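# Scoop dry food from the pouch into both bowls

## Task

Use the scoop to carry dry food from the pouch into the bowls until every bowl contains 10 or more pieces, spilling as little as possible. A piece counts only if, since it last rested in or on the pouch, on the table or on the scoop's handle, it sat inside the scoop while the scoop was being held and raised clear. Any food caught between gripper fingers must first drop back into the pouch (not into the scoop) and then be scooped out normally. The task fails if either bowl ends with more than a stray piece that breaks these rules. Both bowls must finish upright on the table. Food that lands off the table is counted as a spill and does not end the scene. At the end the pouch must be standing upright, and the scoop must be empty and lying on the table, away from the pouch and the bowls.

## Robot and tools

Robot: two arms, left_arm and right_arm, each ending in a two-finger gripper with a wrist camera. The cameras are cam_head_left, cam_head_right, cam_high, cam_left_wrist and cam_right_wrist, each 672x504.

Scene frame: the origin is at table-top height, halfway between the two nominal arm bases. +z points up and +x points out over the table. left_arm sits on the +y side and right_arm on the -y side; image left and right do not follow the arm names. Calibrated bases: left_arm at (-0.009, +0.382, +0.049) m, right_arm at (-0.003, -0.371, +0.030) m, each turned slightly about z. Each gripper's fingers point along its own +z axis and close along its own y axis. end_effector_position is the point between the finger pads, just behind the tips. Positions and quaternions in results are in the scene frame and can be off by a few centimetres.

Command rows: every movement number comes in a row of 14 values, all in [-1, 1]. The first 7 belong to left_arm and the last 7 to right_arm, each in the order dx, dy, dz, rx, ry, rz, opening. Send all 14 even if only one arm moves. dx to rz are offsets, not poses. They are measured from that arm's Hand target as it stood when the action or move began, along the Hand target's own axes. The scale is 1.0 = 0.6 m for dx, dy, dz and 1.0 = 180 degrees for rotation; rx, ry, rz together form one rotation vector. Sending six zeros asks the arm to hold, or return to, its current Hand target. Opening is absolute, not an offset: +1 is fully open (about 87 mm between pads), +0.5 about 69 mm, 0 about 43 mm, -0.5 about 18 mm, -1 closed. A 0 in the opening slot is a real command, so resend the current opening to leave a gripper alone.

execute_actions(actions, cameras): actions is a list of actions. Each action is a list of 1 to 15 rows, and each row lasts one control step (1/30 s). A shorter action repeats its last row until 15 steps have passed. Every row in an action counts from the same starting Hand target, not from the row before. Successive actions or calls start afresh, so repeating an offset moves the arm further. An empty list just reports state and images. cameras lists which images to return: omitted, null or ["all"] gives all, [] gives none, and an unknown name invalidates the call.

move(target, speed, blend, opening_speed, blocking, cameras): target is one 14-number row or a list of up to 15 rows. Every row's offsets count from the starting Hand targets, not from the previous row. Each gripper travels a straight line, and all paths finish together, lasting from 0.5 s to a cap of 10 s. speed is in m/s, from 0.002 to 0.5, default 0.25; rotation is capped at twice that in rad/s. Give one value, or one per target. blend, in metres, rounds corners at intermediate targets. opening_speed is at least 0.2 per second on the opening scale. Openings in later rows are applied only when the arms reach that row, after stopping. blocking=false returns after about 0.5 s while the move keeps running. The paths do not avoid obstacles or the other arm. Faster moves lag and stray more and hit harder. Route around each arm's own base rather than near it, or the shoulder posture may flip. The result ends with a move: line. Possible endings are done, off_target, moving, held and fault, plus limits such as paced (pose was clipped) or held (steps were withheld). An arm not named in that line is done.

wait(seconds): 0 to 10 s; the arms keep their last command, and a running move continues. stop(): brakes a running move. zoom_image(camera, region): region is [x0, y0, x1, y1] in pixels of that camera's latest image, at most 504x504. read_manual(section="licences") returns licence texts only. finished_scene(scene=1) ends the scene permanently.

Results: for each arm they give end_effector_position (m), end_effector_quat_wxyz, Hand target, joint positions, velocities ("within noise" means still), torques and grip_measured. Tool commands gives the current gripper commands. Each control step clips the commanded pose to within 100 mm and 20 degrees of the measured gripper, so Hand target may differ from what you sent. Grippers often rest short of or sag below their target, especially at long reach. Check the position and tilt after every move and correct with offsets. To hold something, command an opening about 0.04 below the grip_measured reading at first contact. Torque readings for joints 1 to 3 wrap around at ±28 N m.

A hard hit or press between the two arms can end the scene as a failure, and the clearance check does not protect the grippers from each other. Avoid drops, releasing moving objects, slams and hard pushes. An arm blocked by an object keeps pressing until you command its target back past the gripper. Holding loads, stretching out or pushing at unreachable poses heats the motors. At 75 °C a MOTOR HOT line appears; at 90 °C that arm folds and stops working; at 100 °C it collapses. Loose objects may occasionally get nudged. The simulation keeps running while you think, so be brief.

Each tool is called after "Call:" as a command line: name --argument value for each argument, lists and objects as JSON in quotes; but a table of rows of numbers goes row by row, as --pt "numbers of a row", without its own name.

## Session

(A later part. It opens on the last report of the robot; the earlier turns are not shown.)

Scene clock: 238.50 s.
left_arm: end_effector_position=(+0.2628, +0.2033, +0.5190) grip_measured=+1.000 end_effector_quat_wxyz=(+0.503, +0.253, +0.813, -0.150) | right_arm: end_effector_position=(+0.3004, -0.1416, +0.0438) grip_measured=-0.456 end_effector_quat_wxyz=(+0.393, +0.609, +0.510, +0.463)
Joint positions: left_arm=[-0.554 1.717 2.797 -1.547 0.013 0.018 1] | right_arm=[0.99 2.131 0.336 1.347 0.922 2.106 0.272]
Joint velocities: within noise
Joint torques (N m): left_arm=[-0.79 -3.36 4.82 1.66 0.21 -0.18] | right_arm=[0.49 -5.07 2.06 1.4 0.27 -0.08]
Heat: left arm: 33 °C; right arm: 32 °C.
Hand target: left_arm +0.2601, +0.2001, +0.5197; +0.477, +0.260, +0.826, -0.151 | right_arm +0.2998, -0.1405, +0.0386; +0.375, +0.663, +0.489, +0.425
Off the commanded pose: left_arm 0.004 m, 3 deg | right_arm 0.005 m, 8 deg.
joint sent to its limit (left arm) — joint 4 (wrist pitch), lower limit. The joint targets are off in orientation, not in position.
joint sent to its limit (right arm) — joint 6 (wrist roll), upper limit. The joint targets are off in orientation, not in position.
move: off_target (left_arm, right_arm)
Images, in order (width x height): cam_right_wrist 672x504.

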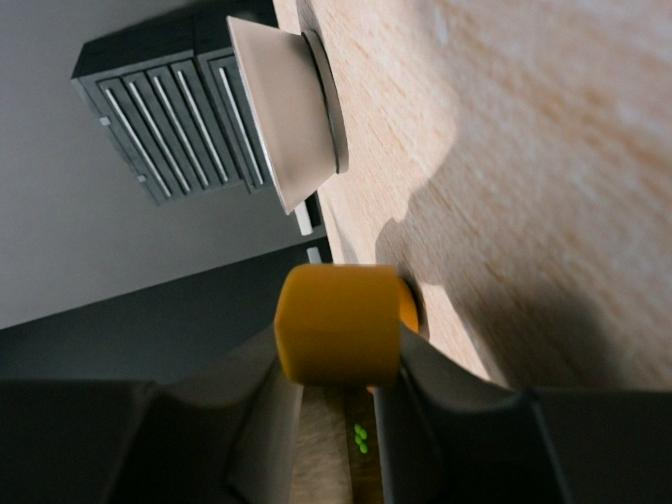

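Call:
zoom_image --camera "cam_right_wrist" --region '[260, 220, 460, 400]'

Call:
execute_actions --actions '[]' --cameras '["cam_head_right","cam_left_wrist"]'

Call:
zoom_image --camera "cam_left_wrist" --region '[380, 120, 660, 300]'

Call:
zoom_image --camera "cam_head_right" --region '[300, 200, 500, 360]'

Scaled by 2.520.

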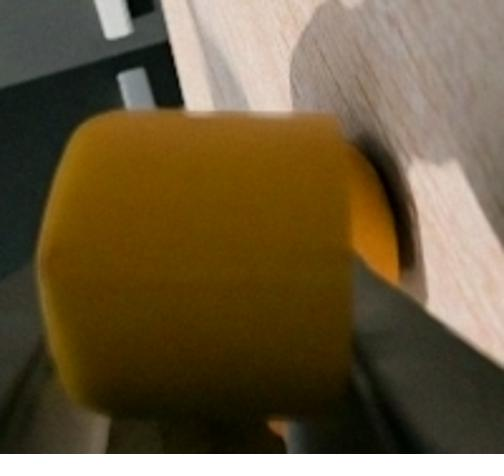

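Scene clock: 241.87 s.
left_arm: end_effector_position=(+0.2628, +0.2033, +0.5190) grip_measured=+1.000 end_effector_quat_wxyz=(+0.503, +0.253, +0.813, -0.150) | right_arm: end_effector_position=(+0.3004, -0.1416, +0.0438) grip_measured=-0.456 end_effector_quat_wxyz=(+0.393, +0.609, +0.510, +0.463)
Joint positions: left_arm=[-0.554 1.717 2.797 -1.547 0.013 0.018 1] | right_arm=[0.99 2.131 0.336 1.347 0.923 2.106 0.272]
Joint velocities: within noise
Joint torques (N m): left_arm=[-0.79 -3.37 4.81 1.65 0.21 -0.18] | right_arm=[0.55 -5.04 2.04 1.4 0.28 -0.09]
Heat: left arm: 33 °C; right arm: 31 °C.
Hand target: left_arm +0.2601, +0.2001, +0.5197; +0.477, +0.260, +0.826, -0.151 | right_arm +0.2998, -0.1406, +0.0386; +0.375, +0.663, +0.489, +0.425
Tool commands: left_gripper/opening=+1.0 right_gripper/opening=-1.0
Off the commanded pose: left_arm 0.004 m, 3 deg | right_arm 0.005 m, 8 deg.
Images, in order (width x height): cam_head_right 672x504, cam_left_wrist 672x504.

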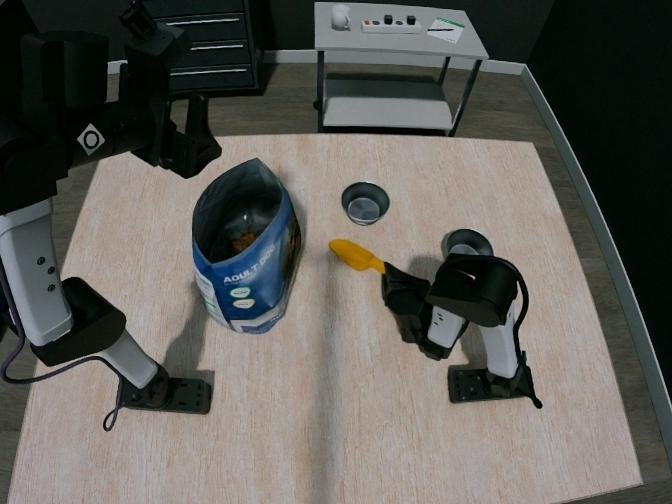

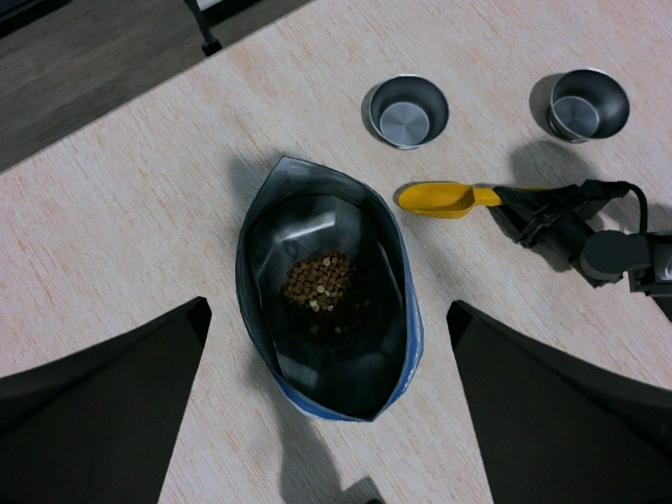

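Scaled by 1.800.

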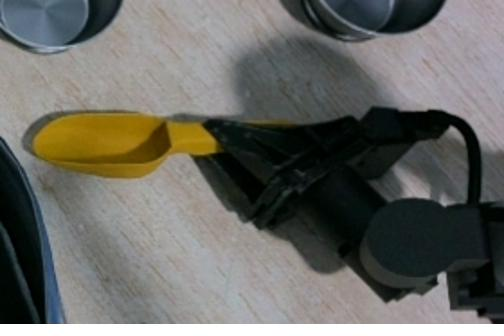

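Scaled by 2.520.

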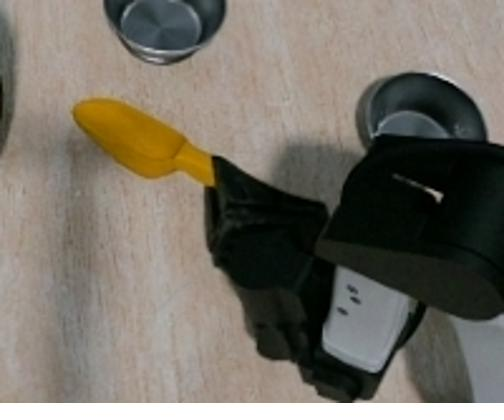

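Call:
move --target '[0,0,0,0,0,0,1,0,0,0,0,0,0,-0.35]' --opening_speed 0.2 --cameras '["cam_head_left","cam_left_wrist","cam_right_wrist"]'

Call:
zoom_image --camera "cam_left_wrist" --region '[380, 120, 660, 300]'

Scene clock: 248.83 s.
left_arm: end_effector_position=(+0.2628, +0.2033, +0.5190) grip_measured=+1.000 end_effector_quat_wxyz=(+0.503, +0.253, +0.813, -0.150) | right_arm: end_effector_position=(+0.2993, -0.1431, +0.0386) grip_measured=-0.350 end_effector_quat_wxyz=(+0.396, +0.608, +0.517, +0.454)
Joint positions: left_arm=[-0.554 1.717 2.797 -1.547 0.013 0.018 1] | right_arm=[0.99 2.135 0.336 1.327 0.923 2.106 0.325]
Joint velocities: within noise
Joint torques (N m): left_arm=[-0.77 -3.37 4.79 1.65 0.21 -0.18] | right_arm=[0.49 -5.68 1.91 1.57 0.27 -0.1]
Heat: left arm: 33 °C; right arm: 31 °C.
Hand target: left_arm +0.2601, +0.2001, +0.5197; +0.477, +0.260, +0.826, -0.151 | right_arm +0.2998, -0.1406, +0.0387; +0.375, +0.663, +0.489, +0.425
Off the commanded pose: left_arm 0.004 m, 3 deg | right_arm 0.003 m, 8 deg.
joint sent to its limit (left arm) — joint 4 (wrist pitch), lower limit. The joint targets are off in orientation, not in position.
joint sent to its limit (right arm) — joint 6 (wrist roll), upper limit. The joint targets are off in orientation, not in position.
move: off_target (left_arm, right_arm)
Images, in order (width x height): cam_head_left 672x504, cam_left_wrist 672x504, cam_right_wrist 672x504.

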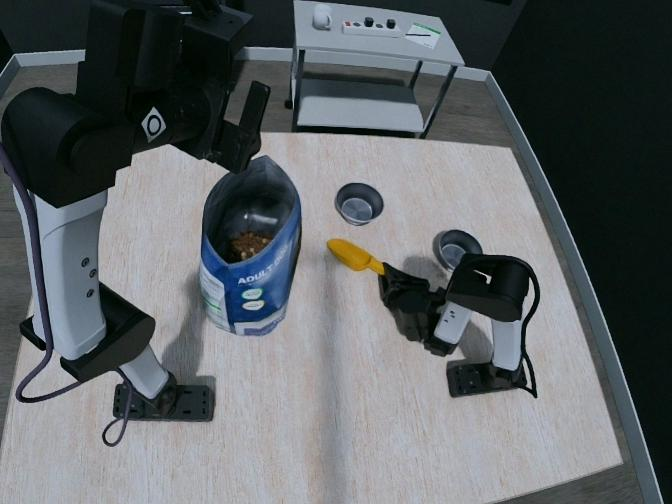

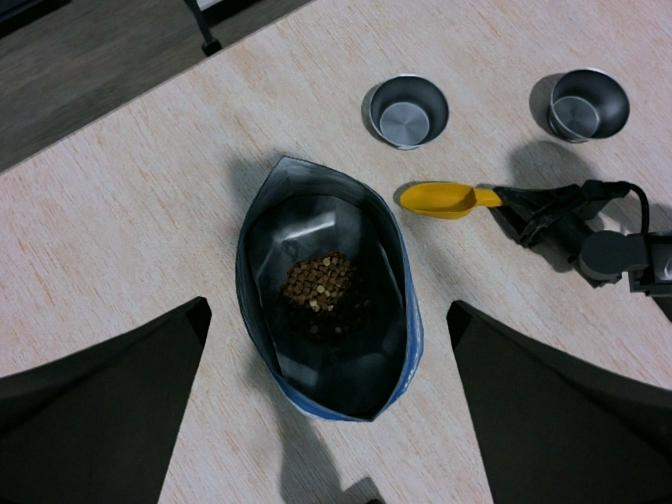

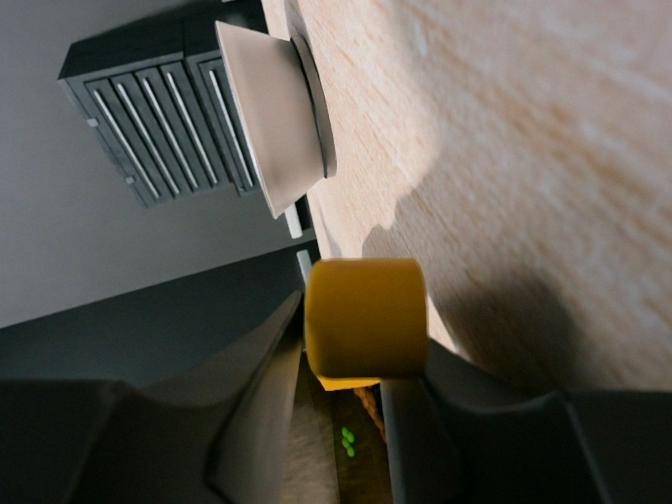

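Scaled by 1.800.

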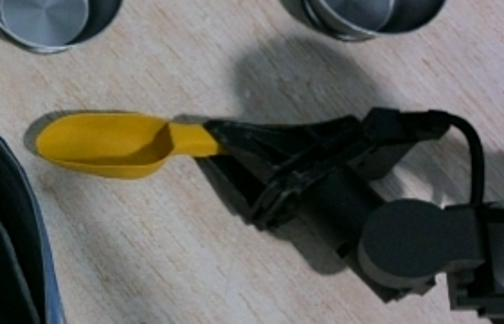

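Call:
move --target '[0,0,0,0,0,0,1,-0.0105,-0.0252,-0.0698,0,0,0,-0.3]' --speed 0.04 --cameras '["cam_head_left","cam_left_wrist","cam_right_wrist"]'

Call:
zoom_image --camera "cam_left_wrist" --region '[380, 120, 660, 300]'

Scene clock: 261.13 s.
left_arm: end_effector_position=(+0.2628, +0.2033, +0.5190) grip_measured=+1.000 end_effector_quat_wxyz=(+0.503, +0.253, +0.813, -0.150) | right_arm: end_effector_position=(+0.2562, -0.1364, +0.0383) grip_measured=-0.300 end_effector_quat_wxyz=(+0.399, +0.578, +0.526, +0.479)
Joint positions: left_arm=[-0.554 1.717 2.797 -1.547 0.013 0.018 1] | right_arm=[1.152 2.226 0.251 1.522 1.039 2.106 0.35]
Joint velocities: within noise
Joint torques (N m): left_arm=[-0.77 -3.37 4.81 1.65 0.21 -0.19] | right_arm=[0.49 -5.08 -0.29 1.66 0.39 -0.1]
Heat: left arm: 33 °C; right arm: 31 °C.
Hand target: left_arm +0.2601, +0.2001, +0.5197; +0.477, +0.260, +0.826, -0.151 | right_arm +0.2548, -0.1395, +0.0386; +0.375, +0.663, +0.489, +0.425
Off the commanded pose: left_arm 0.004 m, 3 deg | right_arm 0.003 m, 13 deg.
joint sent to its limit (left arm) — joint 4 (wrist pitch), lower limit. The joint targets are off in orientation, not in position.
joint sent to its limit (right arm) — joint 6 (wrist roll), upper limit. The joint targets are off in orientation, not in position.
move: off_target (left_arm, right_arm)
Images, in order (width x height): cam_head_left 672x504, cam_left_wrist 672x504, cam_right_wrist 672x504.

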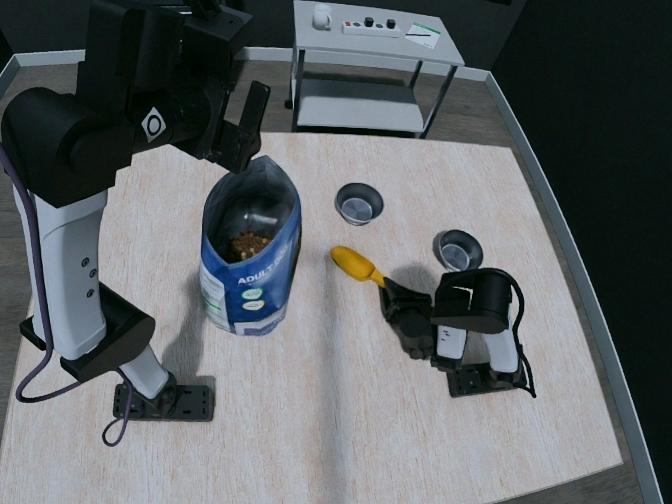

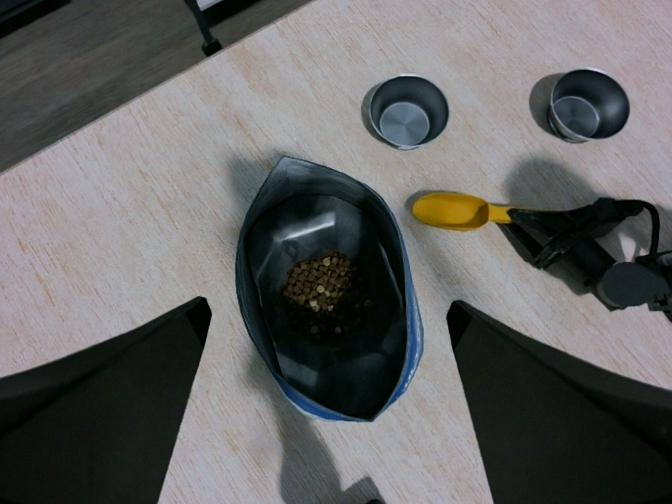

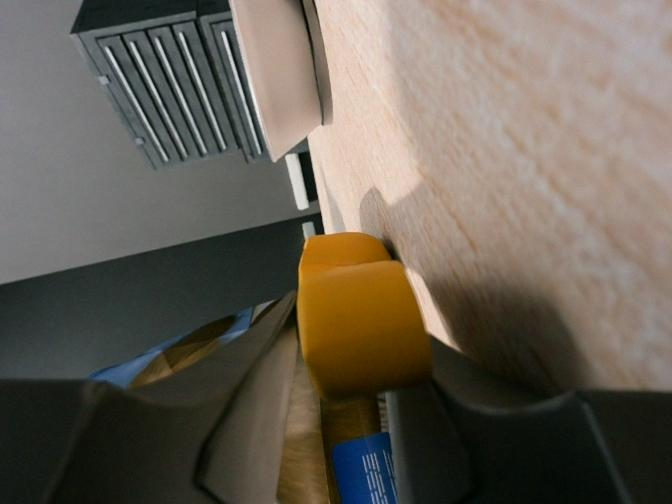

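Scaled by 1.800.

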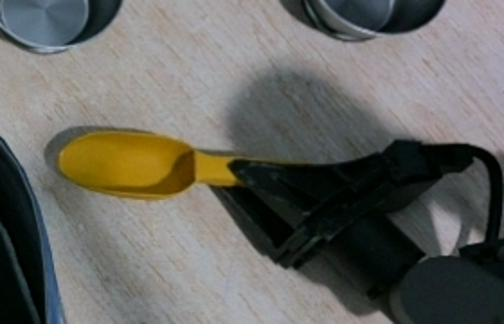

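Call:
move --target '[0,0,0,0,0,0,1,0.001,0.0046,-0.0018,0,0,0,-0.05]' --opening_speed 0.2 --cameras '["cam_right_wrist"]'

Call:
move --target '[0,0,0,0,0,0,1,-0.0105,-0.0252,-0.0698,0,0,0,-0.05]' --speed 0.04 --cameras '["cam_head_left","cam_left_wrist","cam_right_wrist"]'

Call:
zoom_image --camera "cam_left_wrist" --region '[380, 120, 660, 300]'

Scene clock: 270.20 s.
left_arm: end_effector_position=(+0.2628, +0.2033, +0.5190) grip_measured=+1.000 end_effector_quat_wxyz=(+0.503, +0.253, +0.813, -0.150) | right_arm: end_effector_position=(+0.2588, -0.1405, +0.0482) grip_measured=-0.051 end_effector_quat_wxyz=(+0.411, +0.583, +0.503, +0.488)
Joint positions: left_arm=[-0.554 1.717 2.797 -1.547 0.013 0.018 1] | right_arm=[1.156 2.226 0.251 1.564 1.084 2.099 0.475]
Joint velocities: within noise
Joint torques (N m): left_arm=[-0.77 -3.37 4.81 1.66 0.21 -0.18] | right_arm=[0.95 -4.81 -0.03 1.35 0.13 -0.01]
Heat: left arm: 32 °C; right arm: 31 °C.
Hand target: left_arm +0.2601, +0.2001, +0.5197; +0.477, +0.260, +0.826, -0.151 | right_arm +0.2548, -0.1395, +0.0415; +0.375, +0.663, +0.489, +0.425
Off the commanded pose: left_arm 0.004 m, 3 deg | right_arm 0.008 m, 12 deg.
joint sent to its limit (left arm) — joint 4 (wrist pitch), lower limit. The joint targets are off in orientation, not in position.
joint sent to its limit (right arm) — joint 6 (wrist roll), upper limit. The joint targets are off in orientation, not in position.
move: off_target (left_arm, right_arm)
Images, in order (width x height): cam_right_wrist 672x504.

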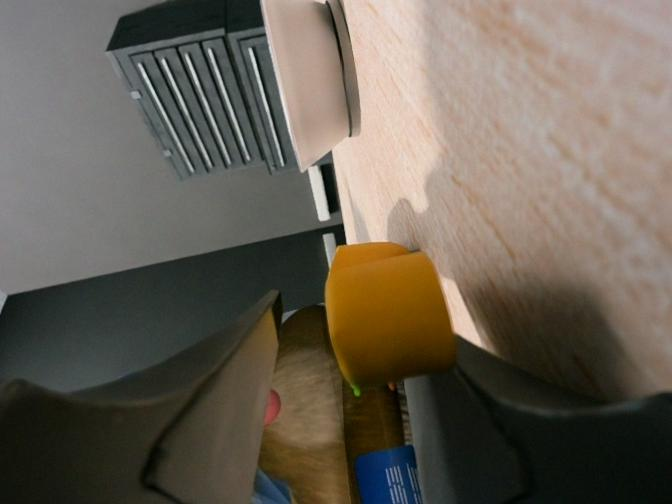

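Scene clock: 273.33 s.
left_arm: end_effector_position=(+0.2628, +0.2033, +0.5190) grip_measured=+1.000 end_effector_quat_wxyz=(+0.503, +0.253, +0.813, -0.150) | right_arm: end_effector_position=(+0.2109, -0.1344, +0.0427) grip_measured=-0.050 end_effector_quat_wxyz=(+0.416, +0.534, +0.551, +0.488)
Joint positions: left_arm=[-0.554 1.717 2.797 -1.547 0.013 0.018 1] | right_arm=[1.349 2.243 0.172 1.576 1.186 2.098 0.475]
Joint velocities: within noise
Joint torques (N m): left_arm=[-0.79 -3.36 4.79 1.66 0.21 -0.18] | right_arm=[0.57 -4.78 -0.79 1.38 0.39 -0.01]
Heat: left arm: 32 °C; right arm: 31 °C.
Hand target: left_arm +0.2601, +0.2001, +0.5197; +0.477, +0.260, +0.826, -0.151 | right_arm +0.2099, -0.1386, +0.0414; +0.375, +0.663, +0.489, +0.425
Off the commanded pose: left_arm 0.004 m, 3 deg | right_arm 0.004 m, 19 deg.
joint read past its limit (right arm) — joint 4 (wrist pitch), upper limit.
joint sent to its limit (left arm) — joint 4 (wrist pitch), lower limit. The joint targets are off in orientation, not in position.
joint sent to its limit (right arm) — joint 4 (wrist pitch), upper limit; joint 6 (wrist roll), upper limit. The joint targets are off in orientation, not in position.
move: off_target (left_arm, right_arm)
Images, in order (width x height): cam_head_left 672x504, cam_left_wrist 672x504, cam_right_wrist 672x504.

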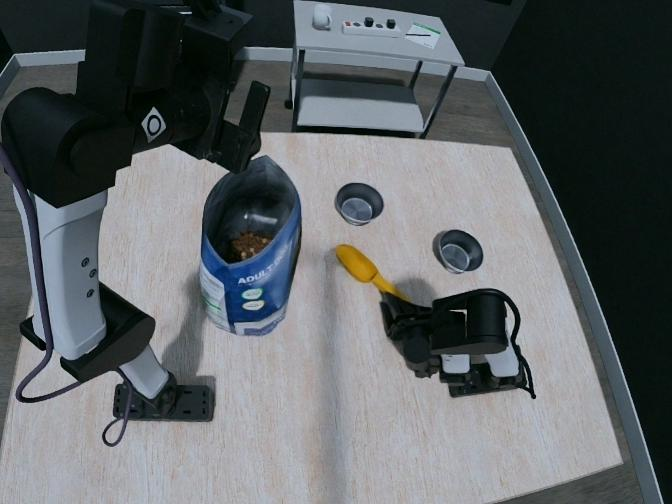

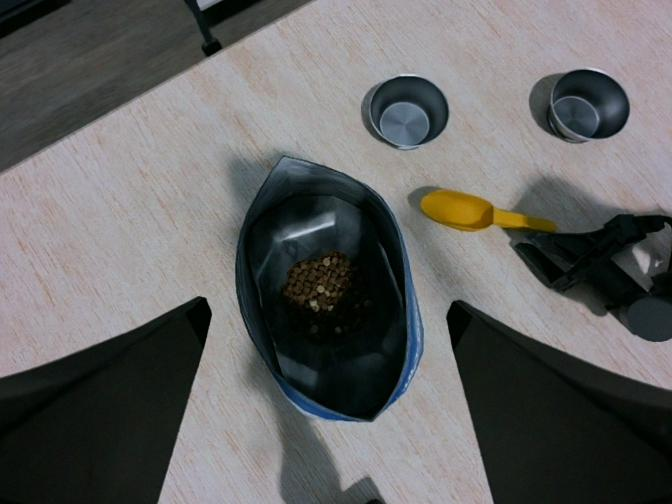

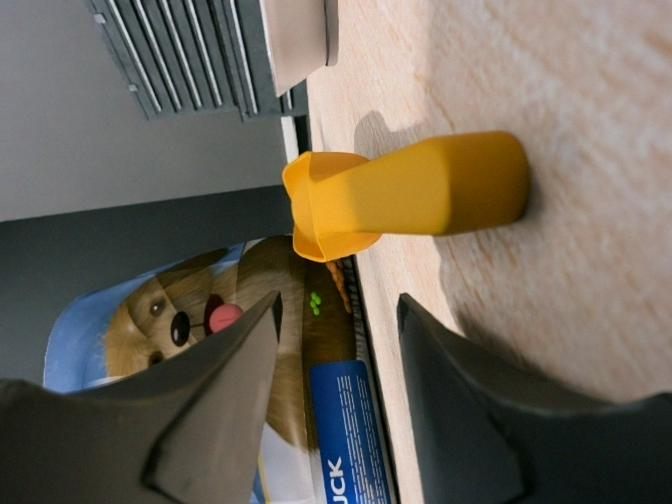

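Scaled by 1.800.

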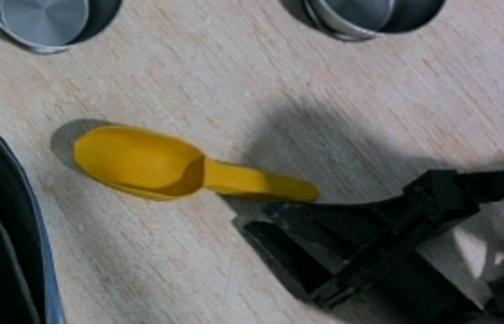

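Call:
move --pt "0 0 0 0 0 0 1 0.039 0.183 -0.071 0 0 0 -0.05" --pt "0 0 0 0 0 0 1 0.037 0.270 -0.0305 0.225 0.450 -0.708 0.3" --speed 0.2 --cameras '["cam_head_left","cam_left_wrist","cam_right_wrist"]'

Scene clock: 293.47 s.
left_arm: end_effector_position=(+0.2628, +0.2033, +0.5190) grip_measured=+1.000 end_effector_quat_wxyz=(+0.503, +0.253, +0.813, -0.150) | right_arm: end_effector_position=(+0.2447, -0.1562, +0.1961) grip_measured=+0.300 end_effector_quat_wxyz=(+0.000, -0.367, +0.930, +0.009)
Joint positions: left_arm=[-0.554 1.717 2.797 -1.547 0.013 0.018 1] | right_arm=[0.737 1.97 1.966 -1.561 -0.016 -0.038 0.65]
Joint velocities: within noise
Joint torques (N m): left_arm=[-0.79 -3.36 4.79 1.65 0.21 -0.18] | right_arm=[0.4 -8.16 7.5 0.35 0.16 -0.18]
Heat: left arm: 32 °C; right arm: 31 °C.
Hand target: left_arm +0.2601, +0.2001, +0.5197; +0.477, +0.260, +0.826, -0.151 | right_arm +0.2498, -0.1546, +0.2003; +0.000, -0.374, +0.927, +0.000
Off the commanded pose: left_arm 0.004 m, 3 deg | right_arm 0.007 m, 1 deg.
joint sent to its limit (left arm) — joint 4 (wrist pitch), lower limit. The joint targets are off in orientation, not in position.
joint sent to its limit (right arm) — joint 4 (wrist pitch), lower limit. The joint targets still meet the commanded pose.
move: off_target (left_arm)
Images, in order (width x height): cam_head_left 672x504, cam_left_wrist 672x504, cam_right_wrist 672x504.

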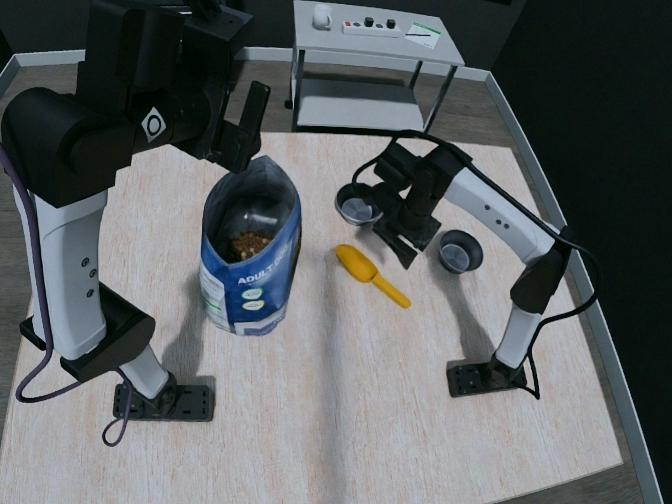

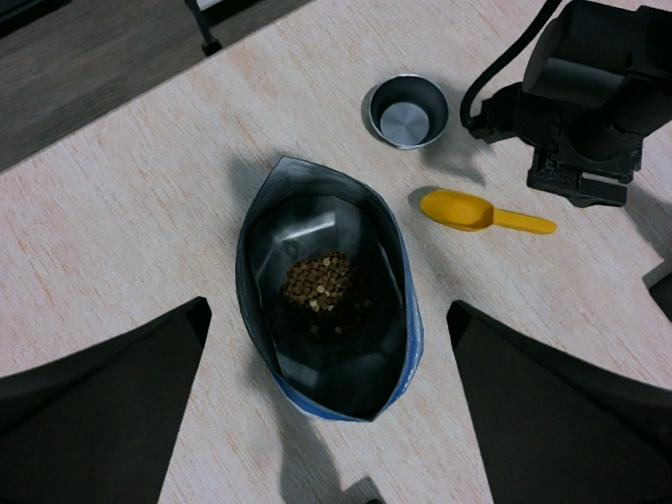

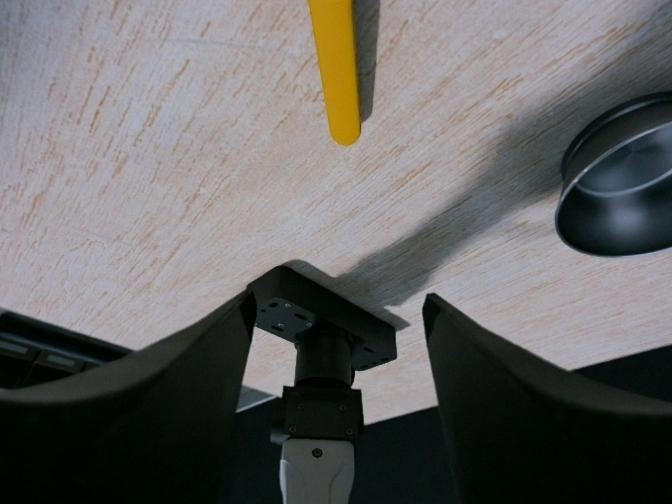

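Call:
zoom_image --camera "cam_right_wrist" --region '[240, 0, 440, 160]'

Scaled by 2.520.

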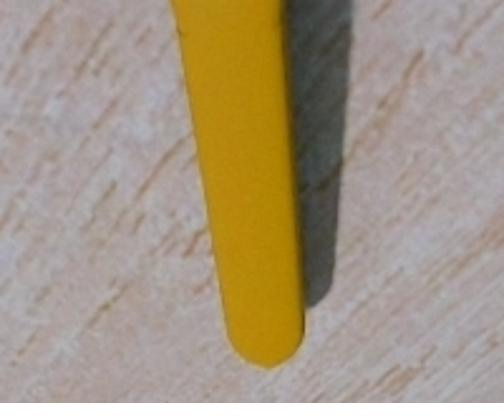

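Call:
move --target '[0,0,0,0,0,0,1,0,0,0.25,0,0,-0.028,0.3]' --speed 0.15 --cameras '["cam_head_left","cam_left_wrist","cam_right_wrist"]'

Scene clock: 313.77 s.
left_arm: end_effector_position=(+0.2628, +0.2033, +0.5190) grip_measured=+1.000 end_effector_quat_wxyz=(+0.503, +0.253, +0.813, -0.150) | right_arm: end_effector_position=(+0.2469, -0.1548, +0.0522) grip_measured=+0.300 end_effector_quat_wxyz=(-0.006, -0.407, +0.913, +0.006)
Joint positions: left_arm=[-0.554 1.717 2.797 -1.547 0.013 0.018 1] | right_arm=[0.746 2.02 1.457 -1.017 -0.016 -0.117 0.65]
Joint velocities: within noise
Joint torques (N m): left_arm=[-0.8 -3.36 4.78 1.66 0.21 -0.18] | right_arm=[0.51 -8.85 4.68 0.51 0.16 -0.16]
Heat: left arm: 32 °C; right arm: 33 °C.
Hand target: left_arm +0.2601, +0.2001, +0.5197; +0.477, +0.260, +0.826, -0.151 | right_arm +0.2497, -0.1545, +0.0503; +0.000, -0.415, +0.910, +0.000
Off the commanded pose: left_arm 0.004 m, 3 deg | right_arm 0.003 m, 1 deg.
joint sent to its limit (left arm) — joint 4 (wrist pitch), lower limit. The joint targets are off in orientation, not in position.
move: off_target (left_arm)
Images, in order (width x height): cam_head_left 672x504, cam_left_wrist 672x504, cam_right_wrist 672x504.

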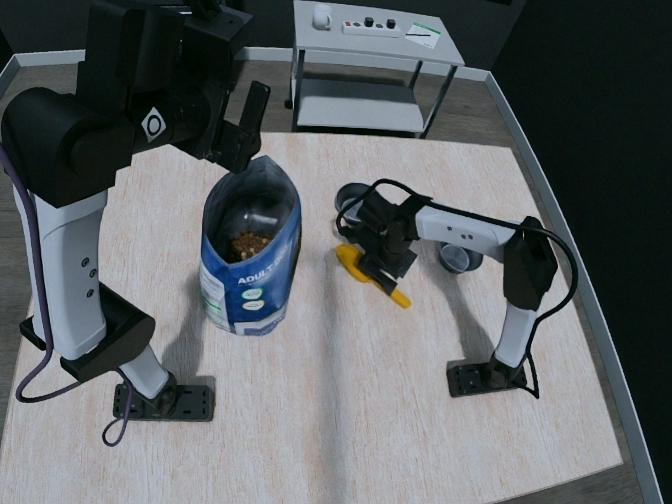

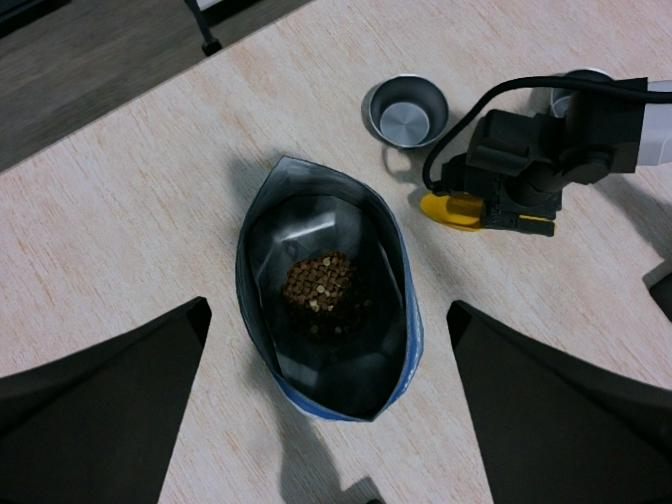

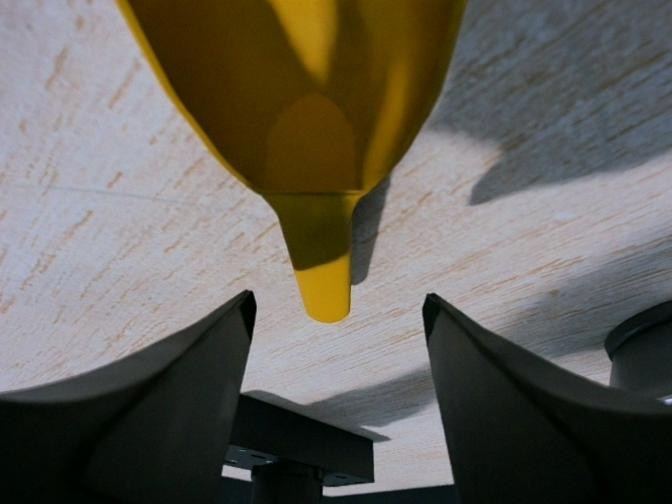

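Call:
move --target '[0,0,0,0,0,0,1,0,0,0.05,0,0,0,0.3]' --speed 0.08 --cameras '["cam_right_wrist"]'

Scene clock: 325.43 s.
left_arm: end_effector_position=(+0.2628, +0.2033, +0.5190) grip_measured=+1.000 end_effector_quat_wxyz=(+0.503, +0.253, +0.813, -0.150) | right_arm: end_effector_position=(+0.2478, -0.1540, +0.0238) grip_measured=+0.300 end_effector_quat_wxyz=(-0.004, -0.407, +0.913, +0.007)
Joint positions: left_arm=[-0.554 1.717 2.797 -1.547 0.013 0.018 1] | right_arm=[0.746 2.058 1.395 -0.91 -0.016 -0.117 0.65]
Joint velocities: within noise
Joint torques (N m): left_arm=[-0.77 -3.36 4.79 1.65 0.21 -0.19] | right_arm=[0.5 -8.69 4.4 0.51 0.17 -0.16]
Heat: left arm: 32 °C; right arm: 34 °C.
Hand target: left_arm +0.2601, +0.2001, +0.5197; +0.477, +0.260, +0.826, -0.151 | right_arm +0.2497, -0.1545, +0.0203; +0.000, -0.415, +0.910, +0.000
Off the commanded pose: left_arm 0.004 m, 3 deg | right_arm 0.004 m, 1 deg.
joint sent to its limit (left arm) — joint 4 (wrist pitch), lower limit. The joint targets are off in orientation, not in position.
move: off_target (left_arm)
Images, in order (width x height): cam_right_wrist 672x504.

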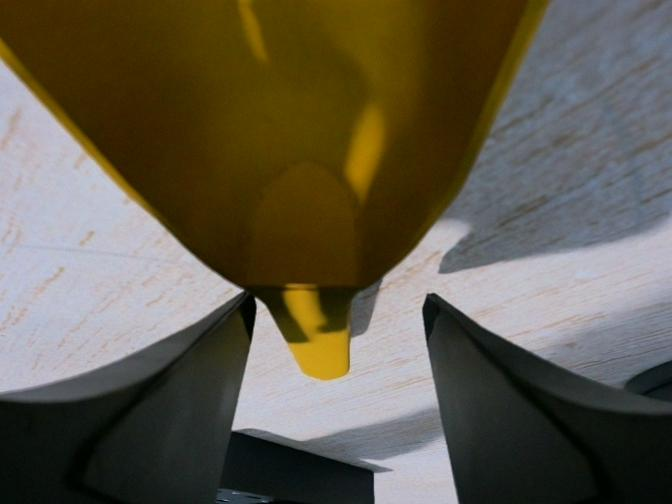

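Call:
move --target '[0,0,0,0,0,0,1,0,0,0,0,0,0,-0.56]' --opening_speed 0.6 --cameras '["cam_right_wrist"]'

Scene clock: 331.87 s.
left_arm: end_effector_position=(+0.2628, +0.2033, +0.5190) grip_measured=+1.000 end_effector_quat_wxyz=(+0.503, +0.253, +0.813, -0.150) | right_arm: end_effector_position=(+0.2479, -0.1539, +0.0238) grip_measured=-0.422 end_effector_quat_wxyz=(-0.003, -0.407, +0.913, +0.007)
Joint positions: left_arm=[-0.554 1.717 2.797 -1.547 0.013 0.018 1] | right_arm=[0.746 2.058 1.395 -0.909 -0.016 -0.118 0.289]
Joint velocities: within noise
Joint torques (N m): left_arm=[-0.79 -3.37 4.81 1.65 0.21 -0.18] | right_arm=[0.46 -8.76 4.42 0.5 0.14 -0.15]
Heat: left arm: 32 °C; right arm: 33 °C.
Hand target: left_arm +0.2601, +0.2001, +0.5197; +0.477, +0.260, +0.826, -0.151 | right_arm +0.2497, -0.1546, +0.0203; +0.000, -0.415, +0.910, +0.000
Off the commanded pose: left_arm 0.004 m, 3 deg | right_arm 0.004 m, 1 deg.
joint sent to its limit (left arm) — joint 4 (wrist pitch), lower limit. The joint targets are off in orientation, not in position.
move: off_target (left_arm)
Images, in order (width x height): cam_right_wrist 672x504.

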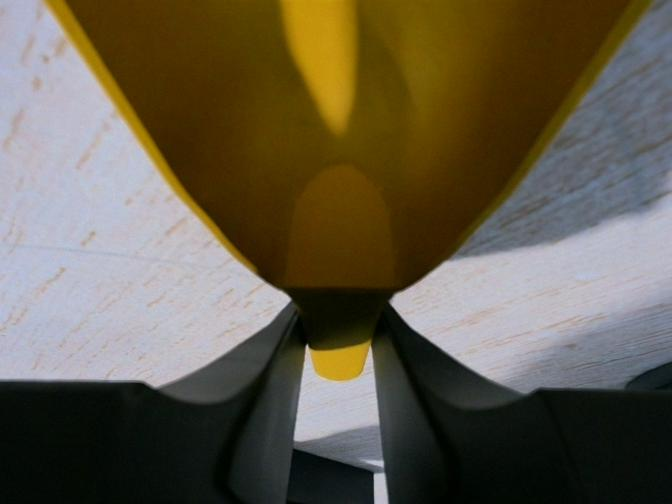

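Call:
move --pt "0 0 0 0 0 0 1 0 0 -0.167 0 0 0 -0.56" --pt "0 0 0 0 0 0 1 -0.115 0.137 -0.167 0 0 0.511 -0.56" --speed 0.2 --cameras '["cam_head_left","cam_left_wrist","cam_right_wrist"]'

Scene clock: 343.27 s.
left_arm: end_effector_position=(+0.2628, +0.2033, +0.5190) grip_measured=+1.000 end_effector_quat_wxyz=(+0.503, +0.253, +0.813, -0.150) | right_arm: end_effector_position=(+0.2275, -0.0532, +0.1164) grip_measured=-0.422 end_effector_quat_wxyz=(-0.010, +0.363, +0.932, -0.004)
Joint positions: left_arm=[-0.554 1.717 2.797 -1.547 0.013 0.018 1] | right_arm=[0.856 2.051 1.761 -1.296 -0.016 1.574 0.289]
Joint velocities: within noise
Joint torques (N m): left_arm=[-0.77 -3.37 4.78 1.66 0.21 -0.18] | right_arm=[0.47 -8.5 7.99 0.18 0.22 0.11]
Heat: left arm: 32 °C; right arm: 34 °C.
Hand target: left_arm +0.2601, +0.2001, +0.5197; +0.477, +0.260, +0.826, -0.151 | right_arm +0.2329, -0.0486, +0.1204; +0.000, +0.366, +0.930, +0.000
Off the commanded pose: left_arm 0.004 m, 3 deg | right_arm 0.008 m, 1 deg.
joint sent to its limit (left arm) — joint 4 (wrist pitch), lower limit. The joint targets are off in orientation, not in position.
move: off_target (left_arm)
Images, in order (width x height): cam_head_left 672x504, cam_left_wrist 672x504, cam_right_wrist 672x504.

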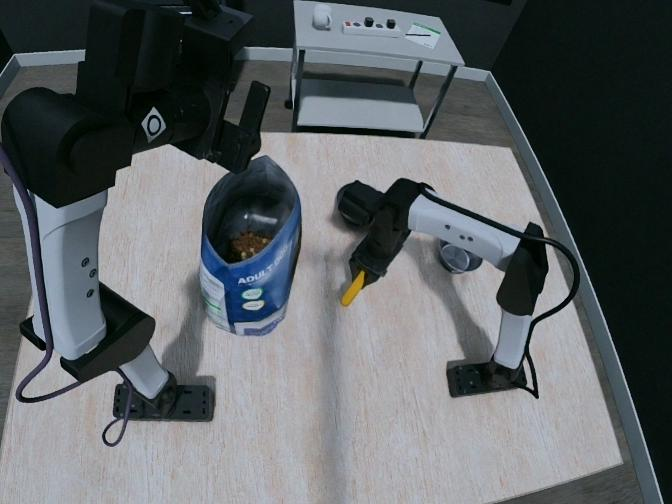

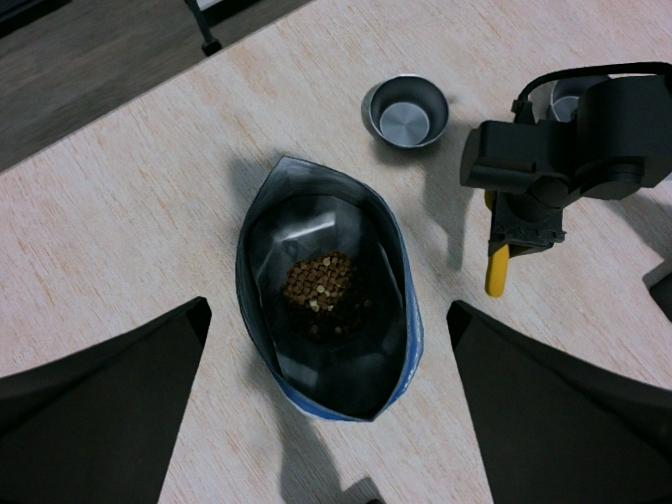

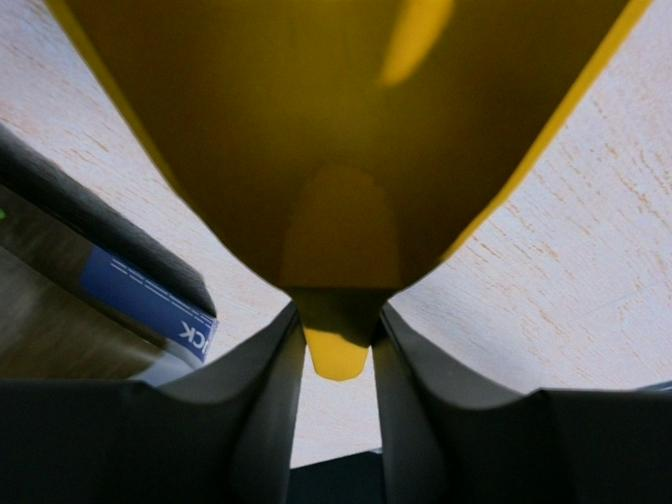

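Call:
move --target '[0,0,0,0,0,0,1,0,0,0.12,0,0,0,-0.56]' --speed 0.12 --cameras '["cam_right_wrist"]'

Call:
move --target '[0,0,0,0,0,0,1,0,0,0.032,0,0,0,-0.56]' --speed 0.03 --cameras '["cam_right_wrist"]'

Scene clock: 352.43 s.
left_arm: end_effector_position=(+0.2628, +0.2033, +0.5190) grip_measured=+1.000 end_effector_quat_wxyz=(+0.503, +0.253, +0.813, -0.150) | right_arm: end_effector_position=(+0.2310, -0.0492, +0.0513) grip_measured=-0.422 end_effector_quat_wxyz=(-0.008, +0.363, +0.932, +0.001)
Joint positions: left_arm=[-0.554 1.717 2.797 -1.547 0.013 0.018 1] | right_arm=[0.856 2.105 1.581 -1.051 -0.016 1.574 0.289]
Joint velocities: left_arm=[0.007 -0.007 -0.002 -0.007 -0.022 0.168 0] | right_arm=[within noise]
Joint torques (N m): left_arm=[-0.77 -3.37 4.82 1.65 0.21 -0.19] | right_arm=[0.43 -9.39 4.71 0.37 0.22 0.13]
Heat: left arm: 32 °C; right arm: 35 °C.
Hand target: left_arm +0.2601, +0.2001, +0.5197; +0.477, +0.260, +0.826, -0.151 | right_arm +0.2330, -0.0485, +0.0485; +0.000, +0.366, +0.930, +0.000
Off the commanded pose: left_arm 0.004 m, 3 deg | right_arm 0.004 m, 1 deg.
joint sent to its limit (left arm) — joint 4 (wrist pitch), lower limit. The joint targets are off in orientation, not in position.
move: off_target (left_arm)
Images, in order (width x height): cam_right_wrist 672x504.

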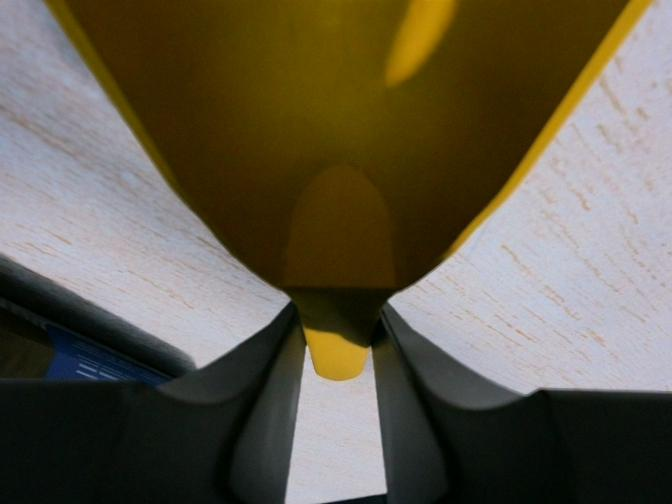

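Scene clock: 353.60 s.
left_arm: end_effector_position=(+0.2628, +0.2033, +0.5190) grip_measured=+1.000 end_effector_quat_wxyz=(+0.503, +0.253, +0.813, -0.150) | right_arm: end_effector_position=(+0.2318, -0.0485, +0.0340) grip_measured=-0.422 end_effector_quat_wxyz=(-0.007, +0.363, +0.932, +0.003)
Joint positions: left_arm=[-0.554 1.717 2.797 -1.547 0.013 0.018 1] | right_arm=[0.856 2.125 1.539 -0.985 -0.016 1.574 0.289]
Joint velocities: within noise
Joint torques (N m): left_arm=[-0.77 -3.37 4.79 1.65 0.21 -0.18] | right_arm=[0.49 -9.13 4.46 0.36 0.21 0.11]
Heat: left arm: 32 °C; right arm: 35 °C.
Hand target: left_arm +0.2601, +0.2001, +0.5197; +0.477, +0.260, +0.826, -0.151 | right_arm +0.2330, -0.0485, +0.0294; +0.000, +0.366, +0.930, +0.000
Off the commanded pose: left_arm 0.004 m, 3 deg | right_arm 0.005 m, 1 deg.
joint sent to its limit (left arm) — joint 4 (wrist pitch), lower limit. The joint targets are off in orientation, not in position.
move: off_target (left_arm)
Images, in order (width x height): cam_right_wrist 672x504.

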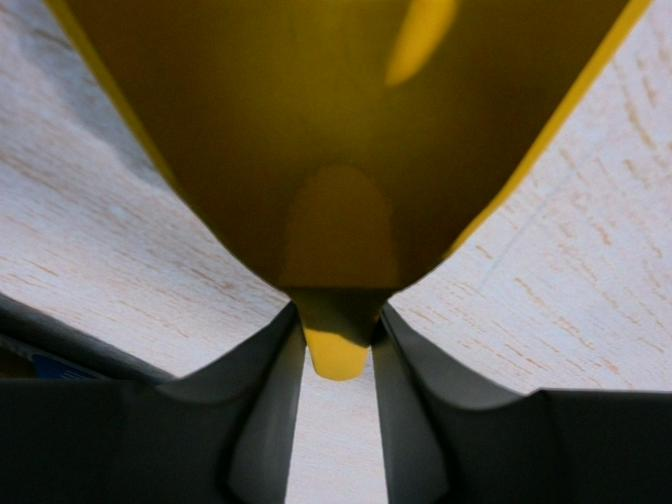

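Call:
move --target '[0,0,0,0,0,0,1,0,0,0.0165,0,0,0,-0.56]' --speed 0.03 --cameras '["cam_right_wrist"]'

Call:
move --target '[0,0,0,0,0,0,1,0,0,0,0,0,0,0.1]' --opening_speed 0.4 --cameras '["cam_right_wrist","cam_left_wrist"]'

Scene clock: 357.43 s.
left_arm: end_effector_position=(+0.2628, +0.2033, +0.5190) grip_measured=+1.000 end_effector_quat_wxyz=(+0.503, +0.253, +0.813, -0.150) | right_arm: end_effector_position=(+0.2309, -0.0494, +0.0257) grip_measured=-0.422 end_effector_quat_wxyz=(-0.008, +0.363, +0.932, +0.001)
Joint positions: left_arm=[-0.554 1.717 2.797 -1.547 0.013 0.018 1] | right_arm=[0.856 2.136 1.522 -0.961 -0.016 1.574 0.289]
Joint velocities: within noise
Joint torques (N m): left_arm=[-0.77 -3.37 4.78 1.65 0.21 -0.18] | right_arm=[0.49 -8.91 4.18 0.48 0.24 0.12]
Heat: left arm: 32 °C; right arm: 35 °C.
Hand target: left_arm +0.2601, +0.2001, +0.5197; +0.477, +0.260, +0.826, -0.151 | right_arm +0.2329, -0.0486, +0.0193; +0.000, +0.366, +0.930, +0.000
Off the commanded pose: left_arm 0.004 m, 3 deg | right_arm 0.007 m, 1 deg.
joint sent to its limit (left arm) — joint 4 (wrist pitch), lower limit. The joint targets are off in orientation, not in position.
move: off_target (left_arm)
Images, in order (width x height): cam_right_wrist 672x504.

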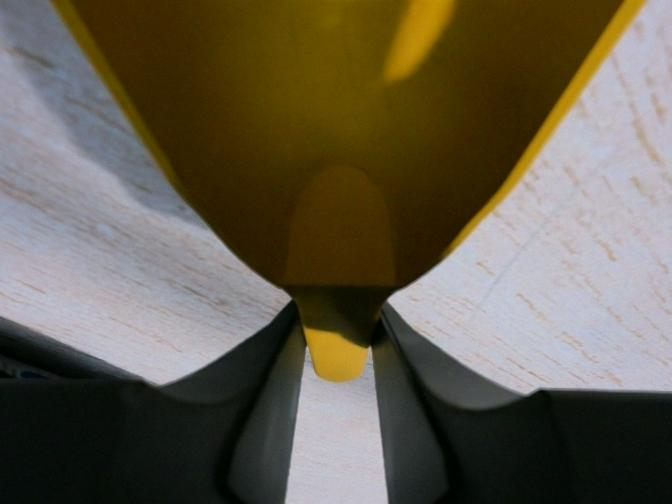

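Scene clock: 359.30 s.
left_arm: end_effector_position=(+0.2628, +0.2033, +0.5190) grip_measured=+1.000 end_effector_quat_wxyz=(+0.503, +0.253, +0.813, -0.150) | right_arm: end_effector_position=(+0.2326, -0.0475, +0.0257) grip_measured=+0.100 end_effector_quat_wxyz=(-0.006, +0.363, +0.932, +0.006)
Joint positions: left_arm=[-0.554 1.717 2.797 -1.547 0.013 0.018 1] | right_arm=[0.856 2.136 1.522 -0.951 -0.016 1.574 0.55]
Joint velocities: within noise
Joint torques (N m): left_arm=[-0.79 -3.37 4.81 1.65 0.21 -0.19] | right_arm=[0.44 -8.95 4.22 0.4 0.23 0.11]
Heat: left arm: 32 °C; right arm: 35 °C.
Hand target: left_arm +0.2601, +0.2001, +0.5197; +0.477, +0.260, +0.826, -0.151 | right_arm +0.2329, -0.0486, +0.0193; +0.000, +0.366, +0.930, +0.000
Off the commanded pose: left_arm 0.004 m, 3 deg | right_arm 0.006 m, 1 deg.
joint sent to its limit (left arm) — joint 4 (wrist pitch), lower limit. The joint targets are off in orientation, not in position.
move: off_target (left_arm)
Images, in order (width x height): cam_left_wrist 672x504, cam_right_wrist 672x504.

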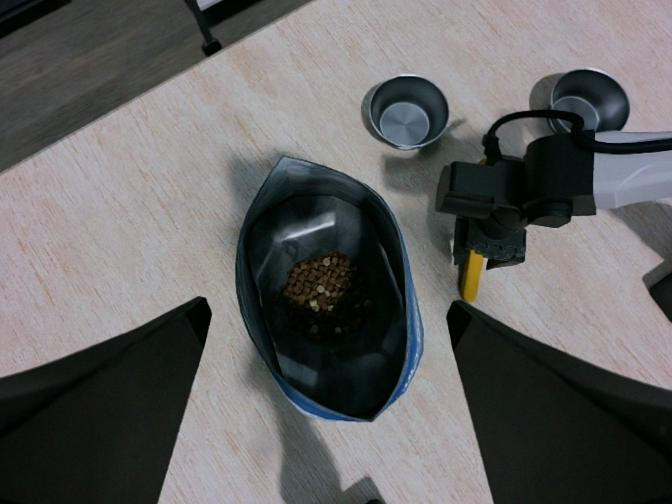

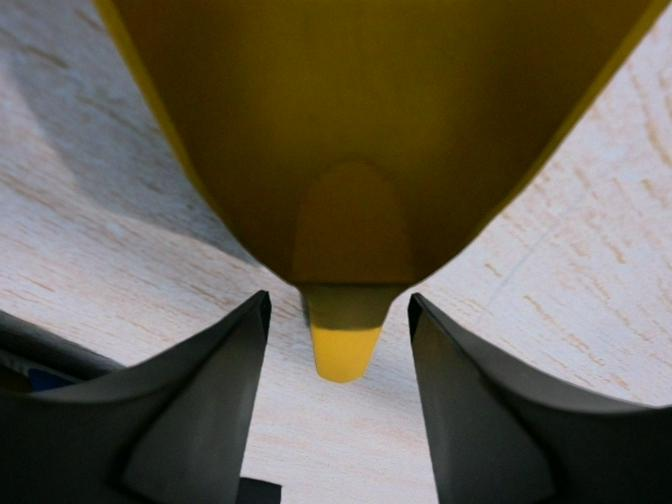

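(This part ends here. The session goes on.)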